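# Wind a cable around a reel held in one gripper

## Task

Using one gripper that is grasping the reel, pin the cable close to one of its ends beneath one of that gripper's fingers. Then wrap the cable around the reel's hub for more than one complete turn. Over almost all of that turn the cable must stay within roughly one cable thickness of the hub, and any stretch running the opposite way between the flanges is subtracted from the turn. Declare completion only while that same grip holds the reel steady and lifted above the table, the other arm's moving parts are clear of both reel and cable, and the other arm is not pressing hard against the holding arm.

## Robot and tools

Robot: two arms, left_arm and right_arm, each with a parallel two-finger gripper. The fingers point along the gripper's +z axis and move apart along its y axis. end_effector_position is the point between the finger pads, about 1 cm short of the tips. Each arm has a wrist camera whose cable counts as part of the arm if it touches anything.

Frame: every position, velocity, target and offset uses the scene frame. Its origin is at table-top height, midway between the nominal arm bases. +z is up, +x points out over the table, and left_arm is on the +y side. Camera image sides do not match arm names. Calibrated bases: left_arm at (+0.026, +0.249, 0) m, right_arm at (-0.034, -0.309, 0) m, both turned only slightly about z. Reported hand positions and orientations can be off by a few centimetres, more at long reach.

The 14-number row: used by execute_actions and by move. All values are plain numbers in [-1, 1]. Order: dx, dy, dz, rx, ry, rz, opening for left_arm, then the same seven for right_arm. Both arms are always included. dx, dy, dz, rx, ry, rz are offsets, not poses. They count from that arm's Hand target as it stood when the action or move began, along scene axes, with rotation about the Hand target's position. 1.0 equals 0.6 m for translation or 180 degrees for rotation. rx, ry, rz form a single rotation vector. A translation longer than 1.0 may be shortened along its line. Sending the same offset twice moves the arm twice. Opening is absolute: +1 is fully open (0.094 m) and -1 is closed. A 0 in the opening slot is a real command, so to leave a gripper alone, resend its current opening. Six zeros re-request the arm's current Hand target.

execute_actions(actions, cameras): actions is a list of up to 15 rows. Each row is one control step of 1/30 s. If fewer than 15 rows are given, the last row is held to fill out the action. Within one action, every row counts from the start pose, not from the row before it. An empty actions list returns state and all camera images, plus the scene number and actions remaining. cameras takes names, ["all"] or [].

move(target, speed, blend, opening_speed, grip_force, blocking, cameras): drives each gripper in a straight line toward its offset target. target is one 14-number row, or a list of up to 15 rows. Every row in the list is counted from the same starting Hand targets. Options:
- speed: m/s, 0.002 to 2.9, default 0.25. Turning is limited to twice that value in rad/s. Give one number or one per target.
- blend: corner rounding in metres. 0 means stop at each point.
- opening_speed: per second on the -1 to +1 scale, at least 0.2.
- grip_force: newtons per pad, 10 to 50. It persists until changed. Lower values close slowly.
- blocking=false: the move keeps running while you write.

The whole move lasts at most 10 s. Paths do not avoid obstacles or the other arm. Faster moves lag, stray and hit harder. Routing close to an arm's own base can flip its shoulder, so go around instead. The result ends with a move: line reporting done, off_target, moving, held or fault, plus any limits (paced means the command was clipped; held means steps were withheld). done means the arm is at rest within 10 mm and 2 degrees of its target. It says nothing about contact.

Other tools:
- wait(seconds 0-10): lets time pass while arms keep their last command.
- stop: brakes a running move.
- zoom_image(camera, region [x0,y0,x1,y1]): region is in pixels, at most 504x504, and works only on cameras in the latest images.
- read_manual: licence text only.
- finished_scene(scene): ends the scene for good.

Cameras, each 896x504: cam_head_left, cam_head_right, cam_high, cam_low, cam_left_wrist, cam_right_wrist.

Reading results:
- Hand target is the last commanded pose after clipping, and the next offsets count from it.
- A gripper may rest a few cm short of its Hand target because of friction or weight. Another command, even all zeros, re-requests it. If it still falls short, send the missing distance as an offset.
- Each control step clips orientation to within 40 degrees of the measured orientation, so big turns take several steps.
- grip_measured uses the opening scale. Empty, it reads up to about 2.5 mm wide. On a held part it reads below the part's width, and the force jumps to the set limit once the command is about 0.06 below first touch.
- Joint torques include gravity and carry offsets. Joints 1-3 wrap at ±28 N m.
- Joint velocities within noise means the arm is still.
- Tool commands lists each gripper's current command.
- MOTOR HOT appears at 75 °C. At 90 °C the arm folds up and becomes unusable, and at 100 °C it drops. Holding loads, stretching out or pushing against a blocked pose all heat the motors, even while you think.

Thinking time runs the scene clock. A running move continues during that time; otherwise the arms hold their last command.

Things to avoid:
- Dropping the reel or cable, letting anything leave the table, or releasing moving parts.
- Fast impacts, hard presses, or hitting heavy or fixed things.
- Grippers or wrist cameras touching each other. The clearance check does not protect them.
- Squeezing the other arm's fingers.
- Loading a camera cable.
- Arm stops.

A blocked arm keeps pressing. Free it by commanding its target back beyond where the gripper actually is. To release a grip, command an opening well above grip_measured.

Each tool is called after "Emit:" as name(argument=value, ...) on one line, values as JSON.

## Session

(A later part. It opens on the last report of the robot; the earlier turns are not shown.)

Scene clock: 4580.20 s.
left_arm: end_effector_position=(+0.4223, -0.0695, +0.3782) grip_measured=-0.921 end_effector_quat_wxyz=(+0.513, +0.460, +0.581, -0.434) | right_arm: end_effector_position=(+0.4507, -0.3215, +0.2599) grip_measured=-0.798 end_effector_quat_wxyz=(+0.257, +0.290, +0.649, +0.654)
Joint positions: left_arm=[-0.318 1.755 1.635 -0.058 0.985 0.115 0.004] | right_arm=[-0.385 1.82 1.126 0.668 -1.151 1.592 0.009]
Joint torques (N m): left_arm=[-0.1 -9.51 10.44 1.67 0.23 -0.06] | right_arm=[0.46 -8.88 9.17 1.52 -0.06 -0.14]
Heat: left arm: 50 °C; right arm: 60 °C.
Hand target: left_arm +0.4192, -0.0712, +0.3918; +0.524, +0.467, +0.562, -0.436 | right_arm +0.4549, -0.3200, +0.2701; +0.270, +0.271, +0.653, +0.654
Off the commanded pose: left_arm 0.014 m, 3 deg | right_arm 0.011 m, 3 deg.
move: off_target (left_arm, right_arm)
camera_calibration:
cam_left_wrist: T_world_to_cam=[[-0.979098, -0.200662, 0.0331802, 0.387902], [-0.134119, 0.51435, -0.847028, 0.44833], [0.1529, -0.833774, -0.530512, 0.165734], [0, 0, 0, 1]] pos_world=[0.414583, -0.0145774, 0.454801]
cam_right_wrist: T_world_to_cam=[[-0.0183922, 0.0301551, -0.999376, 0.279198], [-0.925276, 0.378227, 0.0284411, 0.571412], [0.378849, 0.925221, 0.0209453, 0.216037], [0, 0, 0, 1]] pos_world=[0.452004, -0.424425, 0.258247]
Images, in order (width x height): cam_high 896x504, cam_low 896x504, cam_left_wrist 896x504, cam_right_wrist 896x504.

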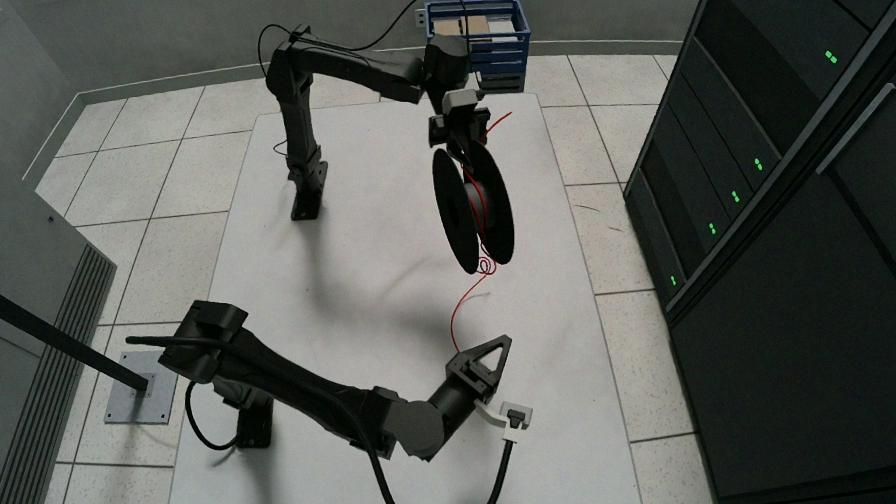

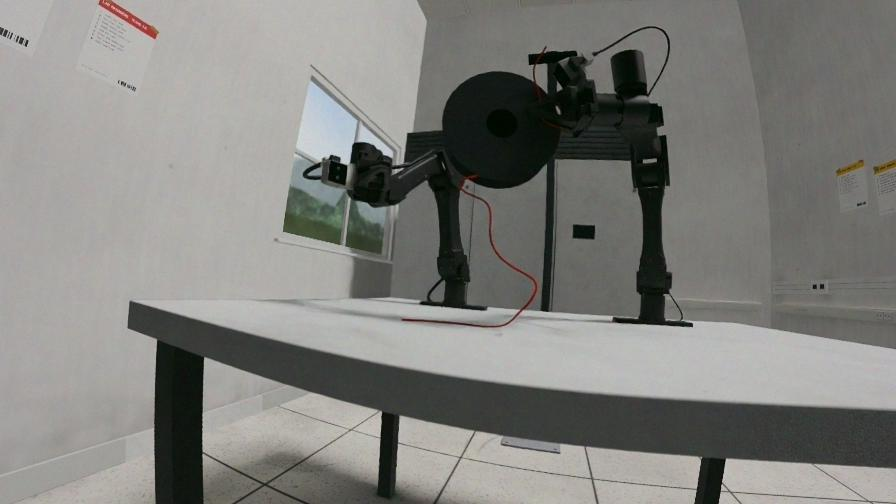

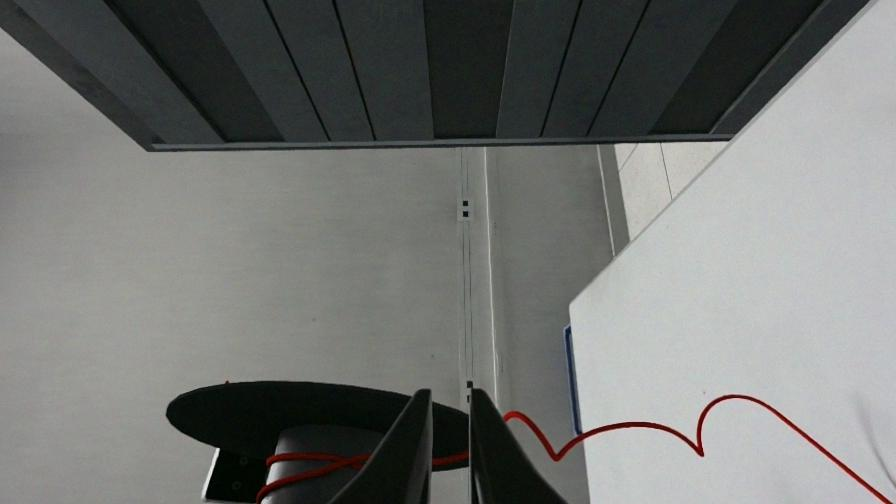

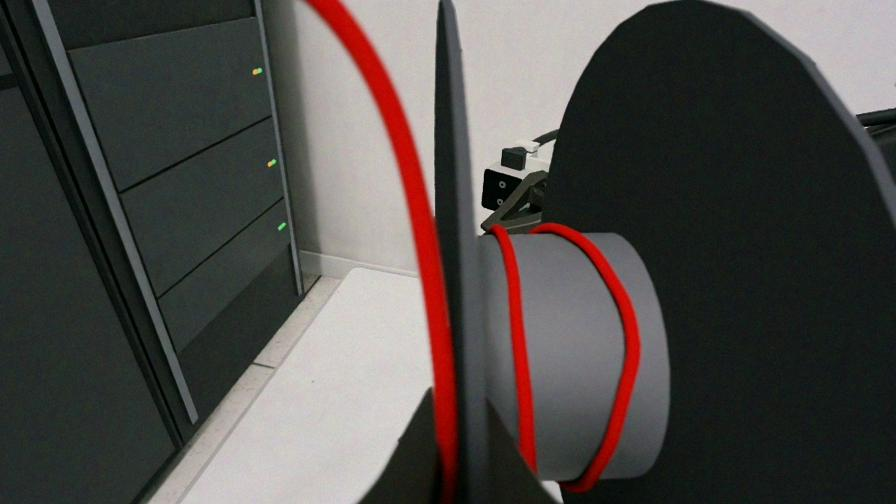

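Emit:
move(target=[0,0,0,0,0,0,-1,-0.1383,0.0533,-0.05,0,0,0,-0.98], speed=0.15, cameras=["cam_left_wrist"])

Emit:
zoom_image(camera="cam_left_wrist", region=[100, 200, 600, 504])

Scene clock: 4604.77 s.
left_arm: end_effector_position=(+0.4223, -0.0695, +0.3782) grip_measured=-0.921 end_effector_quat_wxyz=(+0.513, +0.460, +0.581, -0.434) | right_arm: end_effector_position=(+0.3765, -0.2917, +0.2333) grip_measured=-0.975 end_effector_quat_wxyz=(+0.259, +0.285, +0.652, +0.653)
Joint positions: left_arm=[-0.318 1.755 1.635 -0.058 0.985 0.115 0.004] | right_arm=[-0.385 1.594 0.743 0.821 -1.156 1.578 0.001]
Joint torques (N m): left_arm=[-0.02 -9.36 10.55 1.66 0.2 -0.1] | right_arm=[0.43 -9.05 5.31 1.73 -0.02 -0.06]
Heat: left arm: 49 °C; right arm: 57 °C.
Hand target: left_arm +0.4192, -0.0712, +0.3918; +0.524, +0.467, +0.562, -0.436 | right_arm +0.3720, -0.2880, +0.2402; +0.270, +0.271, +0.653, +0.654
Off the commanded pose: left_arm 0.014 m, 3 deg | right_arm 0.009 m, 2 deg.
move: off_target (left_arm)
camera_calibration:
cam_left_wrist: T_world_to_cam=[[-0.979098, -0.200662, 0.0331802, 0.387902], [-0.134119, 0.51435, -0.847028, 0.44833], [0.1529, -0.833774, -0.530512, 0.165734], [0, 0, 0, 1]] pos_world=[0.414583, -0.0145774, 0.454801]
Images, in order (width x height): cam_left_wrist 896x504.

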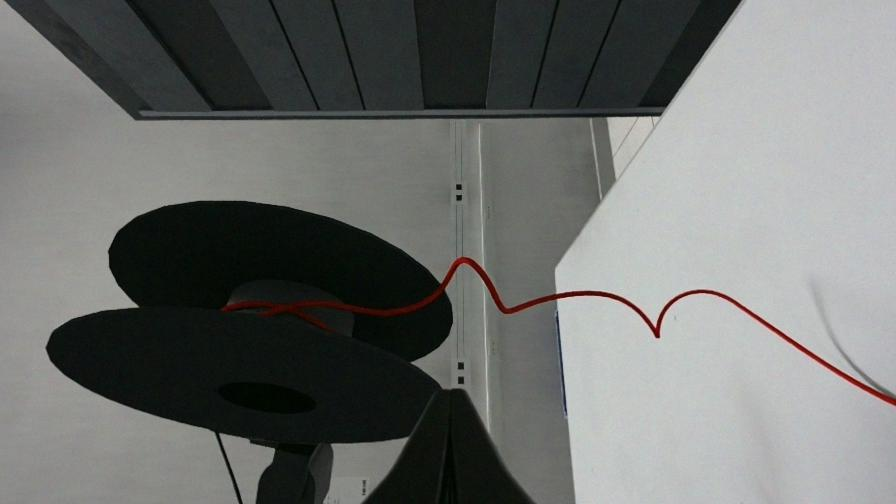

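Scaled by 1.008 from the camera's 896x504 image, which has a finer 1280x720 frame.

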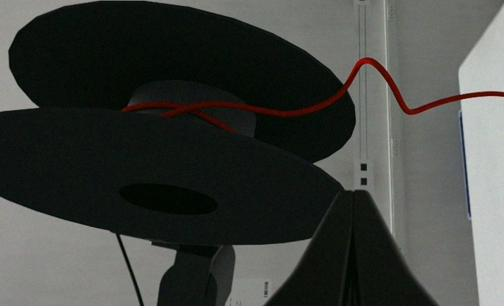

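Emit:
zoom_image(camera="cam_left_wrist", region=[200, 250, 400, 362])

Scaled by 2.520 from the camera's 896x504 image, which has a finer 1280x720 frame.

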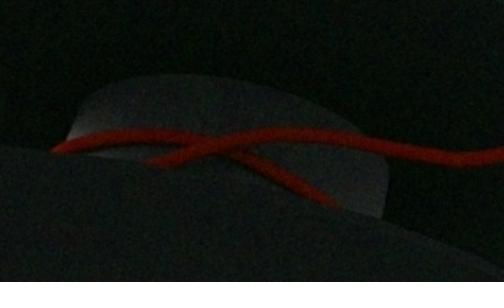

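Emit:
move(target=[0,0,0,0,0,0,-1,-0.1867,-0.12,0.0,-0.5025,0,-0.0871,-0.98], speed=0.3, cameras=["all"])

Scene clock: 4640.60 s.
left_arm: end_effector_position=(+0.4223, -0.0695, +0.3782) grip_measured=-0.921 end_effector_quat_wxyz=(+0.513, +0.460, +0.581, -0.434) | right_arm: end_effector_position=(+0.2617, -0.3610, +0.2416) grip_measured=-0.975 end_effector_quat_wxyz=(+0.458, +0.081, +0.884, -0.038)
Joint positions: left_arm=[-0.318 1.755 1.635 -0.058 0.985 0.115 0.004] | right_arm=[-0.193 0.88 0.898 -0.634 -0.007 0.005 0.001]
Joint torques (N m): left_arm=[-0.16 -9.39 10.41 1.64 0.18 -0.04] | right_arm=[0.5 -2.32 6.01 1.84 0.02 -0.04]
Heat: left arm: 49 °C; right arm: 58 °C.
Hand target: left_arm +0.4192, -0.0712, +0.3918; +0.524, +0.467, +0.562, -0.436 | right_arm +0.2599, -0.3600, +0.2401; +0.459, +0.077, +0.884, -0.041
Off the commanded pose: left_arm 0.014 m, 3 deg | right_arm 0.002 m, 1 deg.
move: off_target (left_arm)
camera_calibration:
cam_left_wrist: T_world_to_cam=[[-0.979098, -0.200662, 0.0331802, 0.387902], [-0.134119, 0.51435, -0.847028, 0.44833], [0.1529, -0.833774, -0.530512, 0.165734], [0, 0, 0, 1]] pos_world=[0.414583, -0.0145774, 0.454801]
cam_right_wrist: T_world_to_cam=[[-0.156861, -0.987572, -0.00982373, -0.311574], [-0.842408, 0.138983, -0.520608, 0.43652], [0.515503, -0.0733877, -0.853739, 0.139598], [0, 0, 0, 1]] pos_world=[0.246891, -0.358125, 0.343375]

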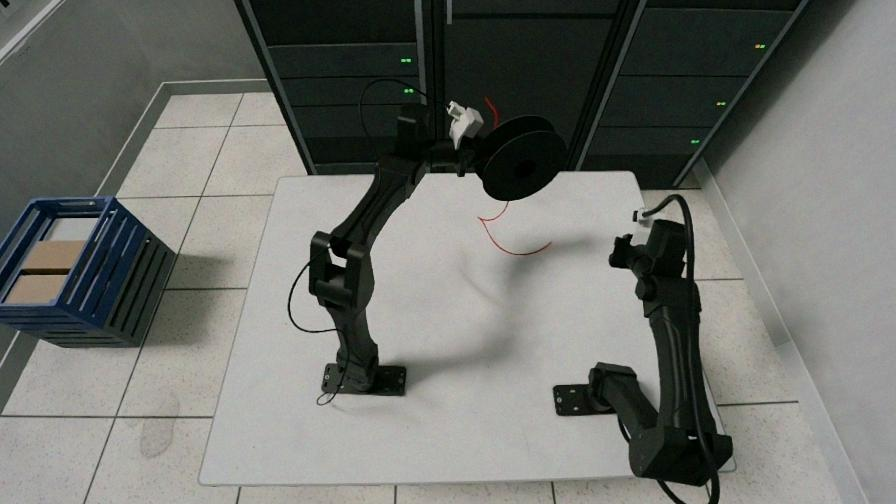

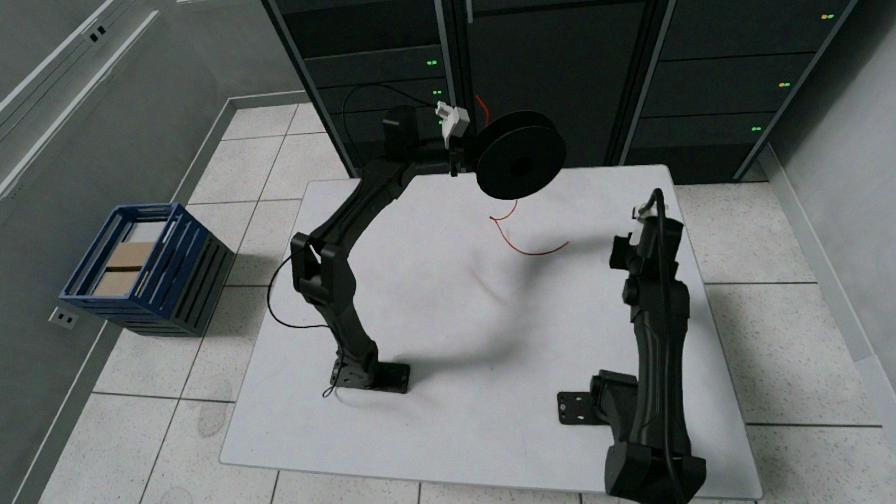

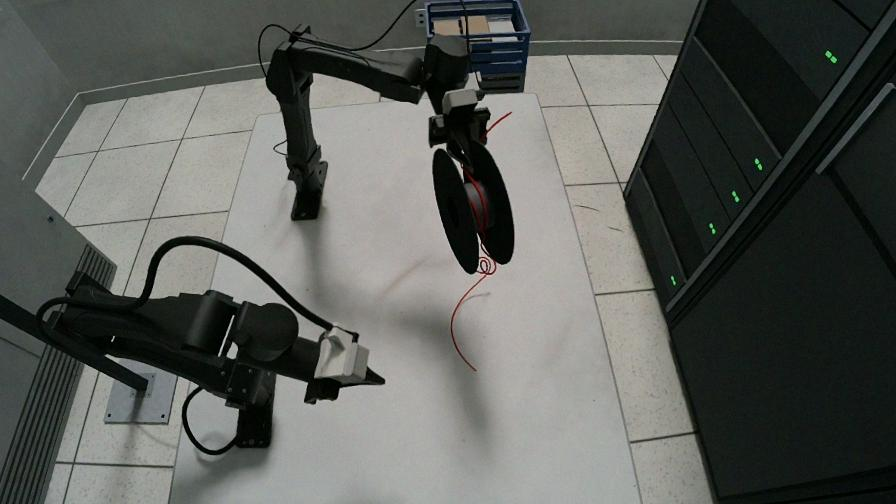

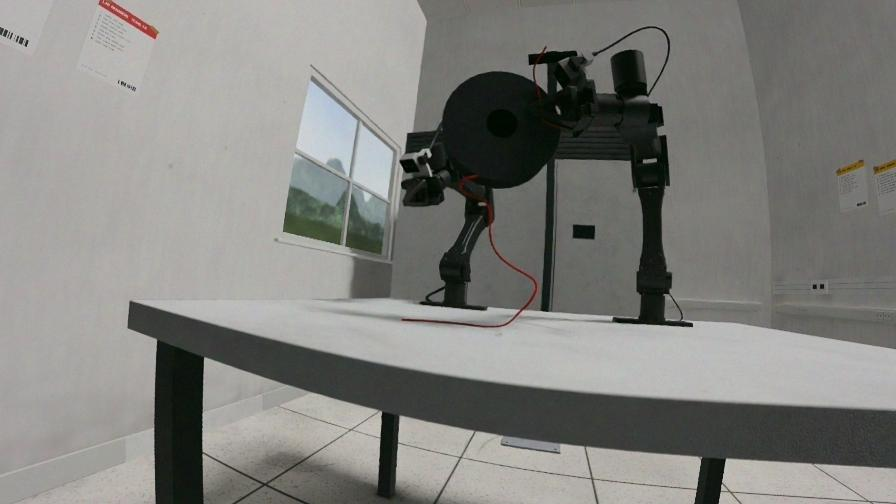

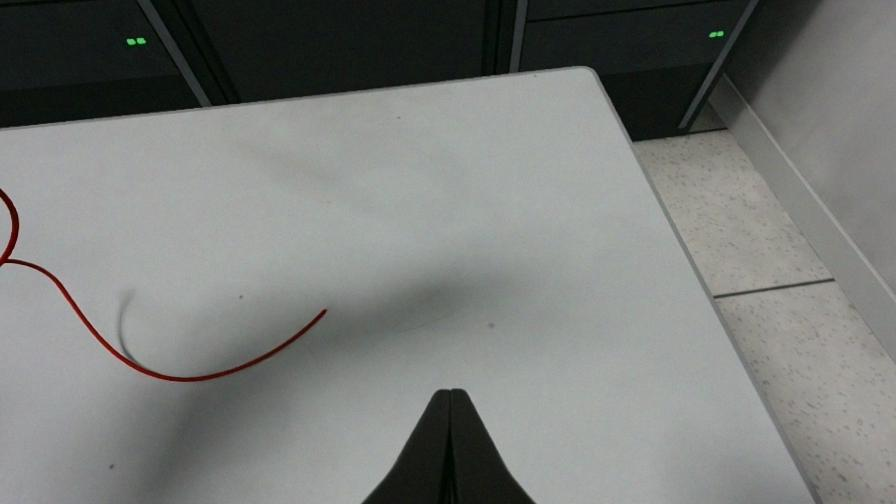

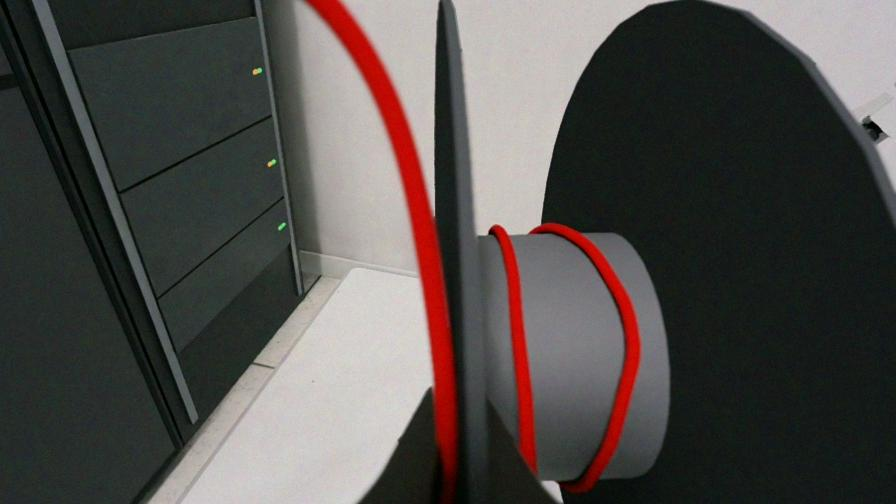

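Emit:
move(target=[0,0,0,0,0,0,-1,0.236,0.0957,-0.1185,0.5355,-0.037,0.1194,-0.98], speed=0.3, cameras=["cam_left_wrist"])

Emit:
zoom_image(camera="cam_left_wrist", region=[50, 150, 450, 400])

Scene clock: 4678.83 s.
left_arm: end_effector_position=(+0.4223, -0.0695, +0.3782) grip_measured=-0.921 end_effector_quat_wxyz=(+0.513, +0.460, +0.581, -0.434) | right_arm: end_effector_position=(+0.4045, -0.3053, +0.1519) grip_measured=-0.975 end_effector_quat_wxyz=(+0.233, +0.312, +0.617, +0.684)
Joint positions: left_arm=[-0.318 1.755 1.635 -0.058 0.985 0.115 0.004] | right_arm=[-0.39 2.031 0.742 1.395 -1.152 1.808 0.001]
Joint torques (N m): left_arm=[-0.1 -9.68 10.55 1.64 0.23 -0.08] | right_arm=[0.49 -8.06 3.81 3.39 0.15 -0.01]
Heat: left arm: 49 °C; right arm: 58 °C.
Hand target: left_arm +0.4192, -0.0712, +0.3918; +0.524, +0.467, +0.562, -0.436 | right_arm +0.4016, -0.3027, +0.1690; +0.293, +0.247, +0.593, +0.708
Off the commanded pose: left_arm 0.014 m, 3 deg | right_arm 0.018 m, 11 deg.
joint sent to its limit (right arm) — joint 4 (wrist pitch), upper limit. The joint targets are off in orientation, not in position.
move: off_target (left_arm, right_arm)
camera_calibration:
cam_left_wrist: T_world_to_cam=[[-0.979098, -0.200662, 0.0331802, 0.387902], [-0.134119, 0.51435, -0.847028, 0.44833], [0.1529, -0.833774, -0.530512, 0.165734], [0, 0, 0, 1]] pos_world=[0.414583, -0.0145774, 0.454801]
Images, in order (width x height): cam_left_wrist 896x504.

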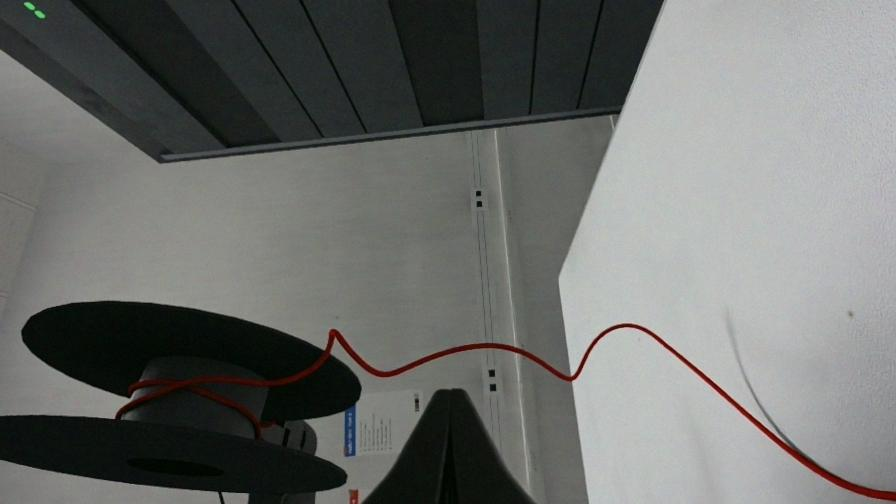

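Scaled by 1.260 from the camera's 896x504 image, which has a finer 1280x720 frame.

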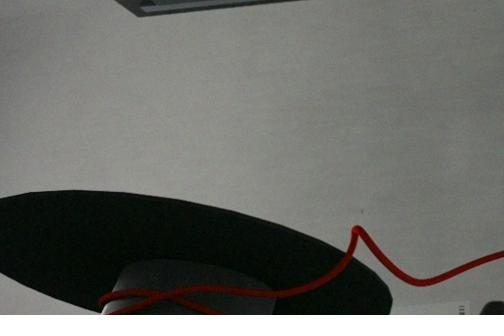

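Emit:
zoom_image(camera="cam_left_wrist", region=[80, 330, 360, 490])

Scaled by 1.800 from the camera's 896x504 image, which has a finer 1280x720 frame.

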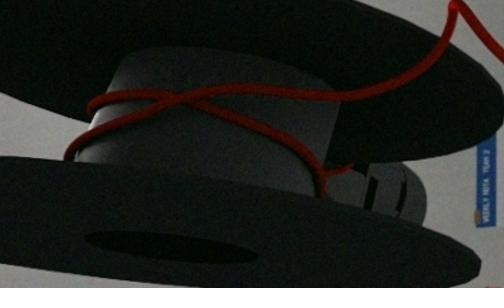

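Emit:
move(target=[0,0,0,0,0,0,-1,-0.236,-0.0955,0.1185,-0.5355,0.037,-0.1194,-0.98], speed=0.3, cameras=["cam_right_wrist","cam_high"])

Scene clock: 4697.10 s.
left_arm: end_effector_position=(+0.4223, -0.0695, +0.3782) grip_measured=-0.921 end_effector_quat_wxyz=(+0.513, +0.460, +0.581, -0.434) | right_arm: end_effector_position=(+0.2577, -0.3601, +0.2222) grip_measured=-0.976 end_effector_quat_wxyz=(+0.441, +0.082, +0.893, -0.036)
Joint positions: left_arm=[-0.318 1.755 1.635 -0.058 0.985 0.115 0.004] | right_arm=[-0.192 0.876 0.85 -0.628 -0.007 0.005 0.001]
Joint torques (N m): left_arm=[-0.08 -9.42 10.21 1.59 0.23 -0.06] | right_arm=[0.47 -2.18 9.51 1.78 0.04 -0.02]
Heat: left arm: 49 °C; right arm: 64 °C.
Hand target: left_arm +0.4192, -0.0712, +0.3918; +0.524, +0.467, +0.562, -0.436 | right_arm +0.2600, -0.3599, +0.2402; +0.460, +0.077, +0.884, -0.040
Off the commanded pose: left_arm 0.014 m, 3 deg | right_arm 0.018 m, 3 deg.
move: off_target (left_arm, right_arm)
camera_calibration:
cam_right_wrist: T_world_to_cam=[[-0.15697, -0.987543, -0.0109353, -0.311299], [-0.861707, 0.142361, -0.487027, 0.421773], [0.482517, -0.0670255, -0.873319, 0.140333], [0, 0, 0, 1]] pos_world=[0.246867, -0.358059, 0.324566]
Images, in order (width x height): cam_high 896x504, cam_right_wrist 896x504.

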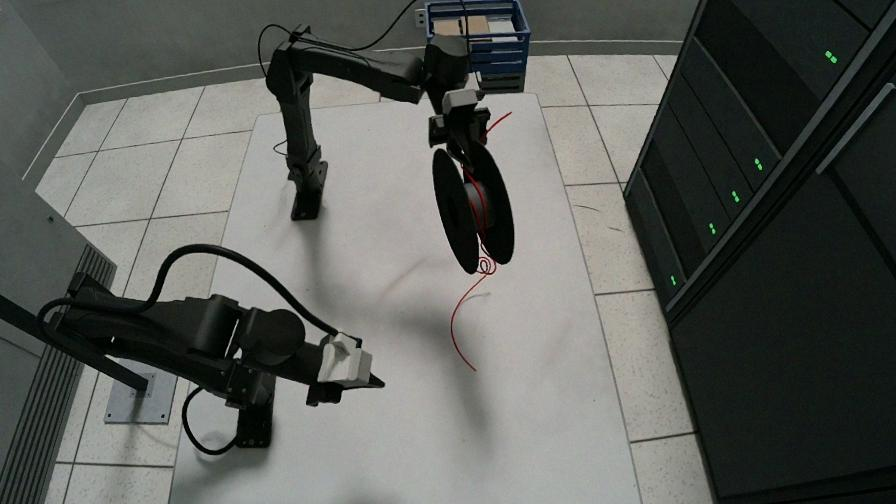

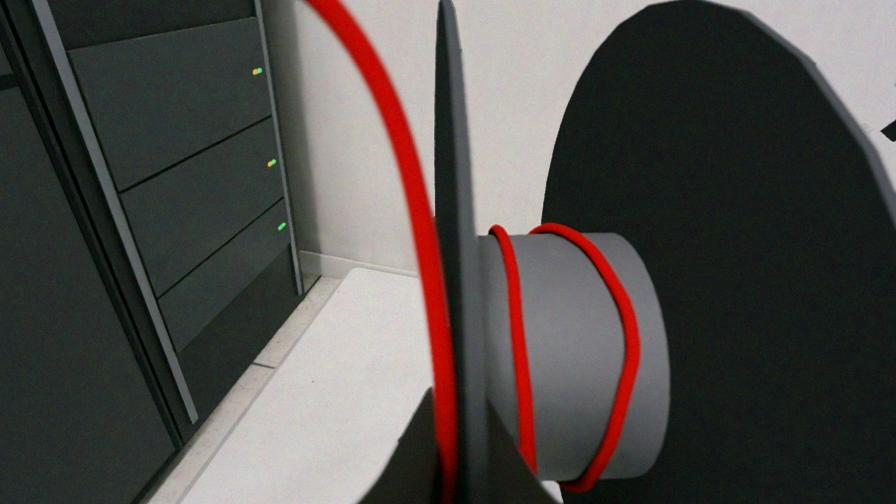

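Emit:
finished_scene(scene=1)

The scene is finished: the task was done.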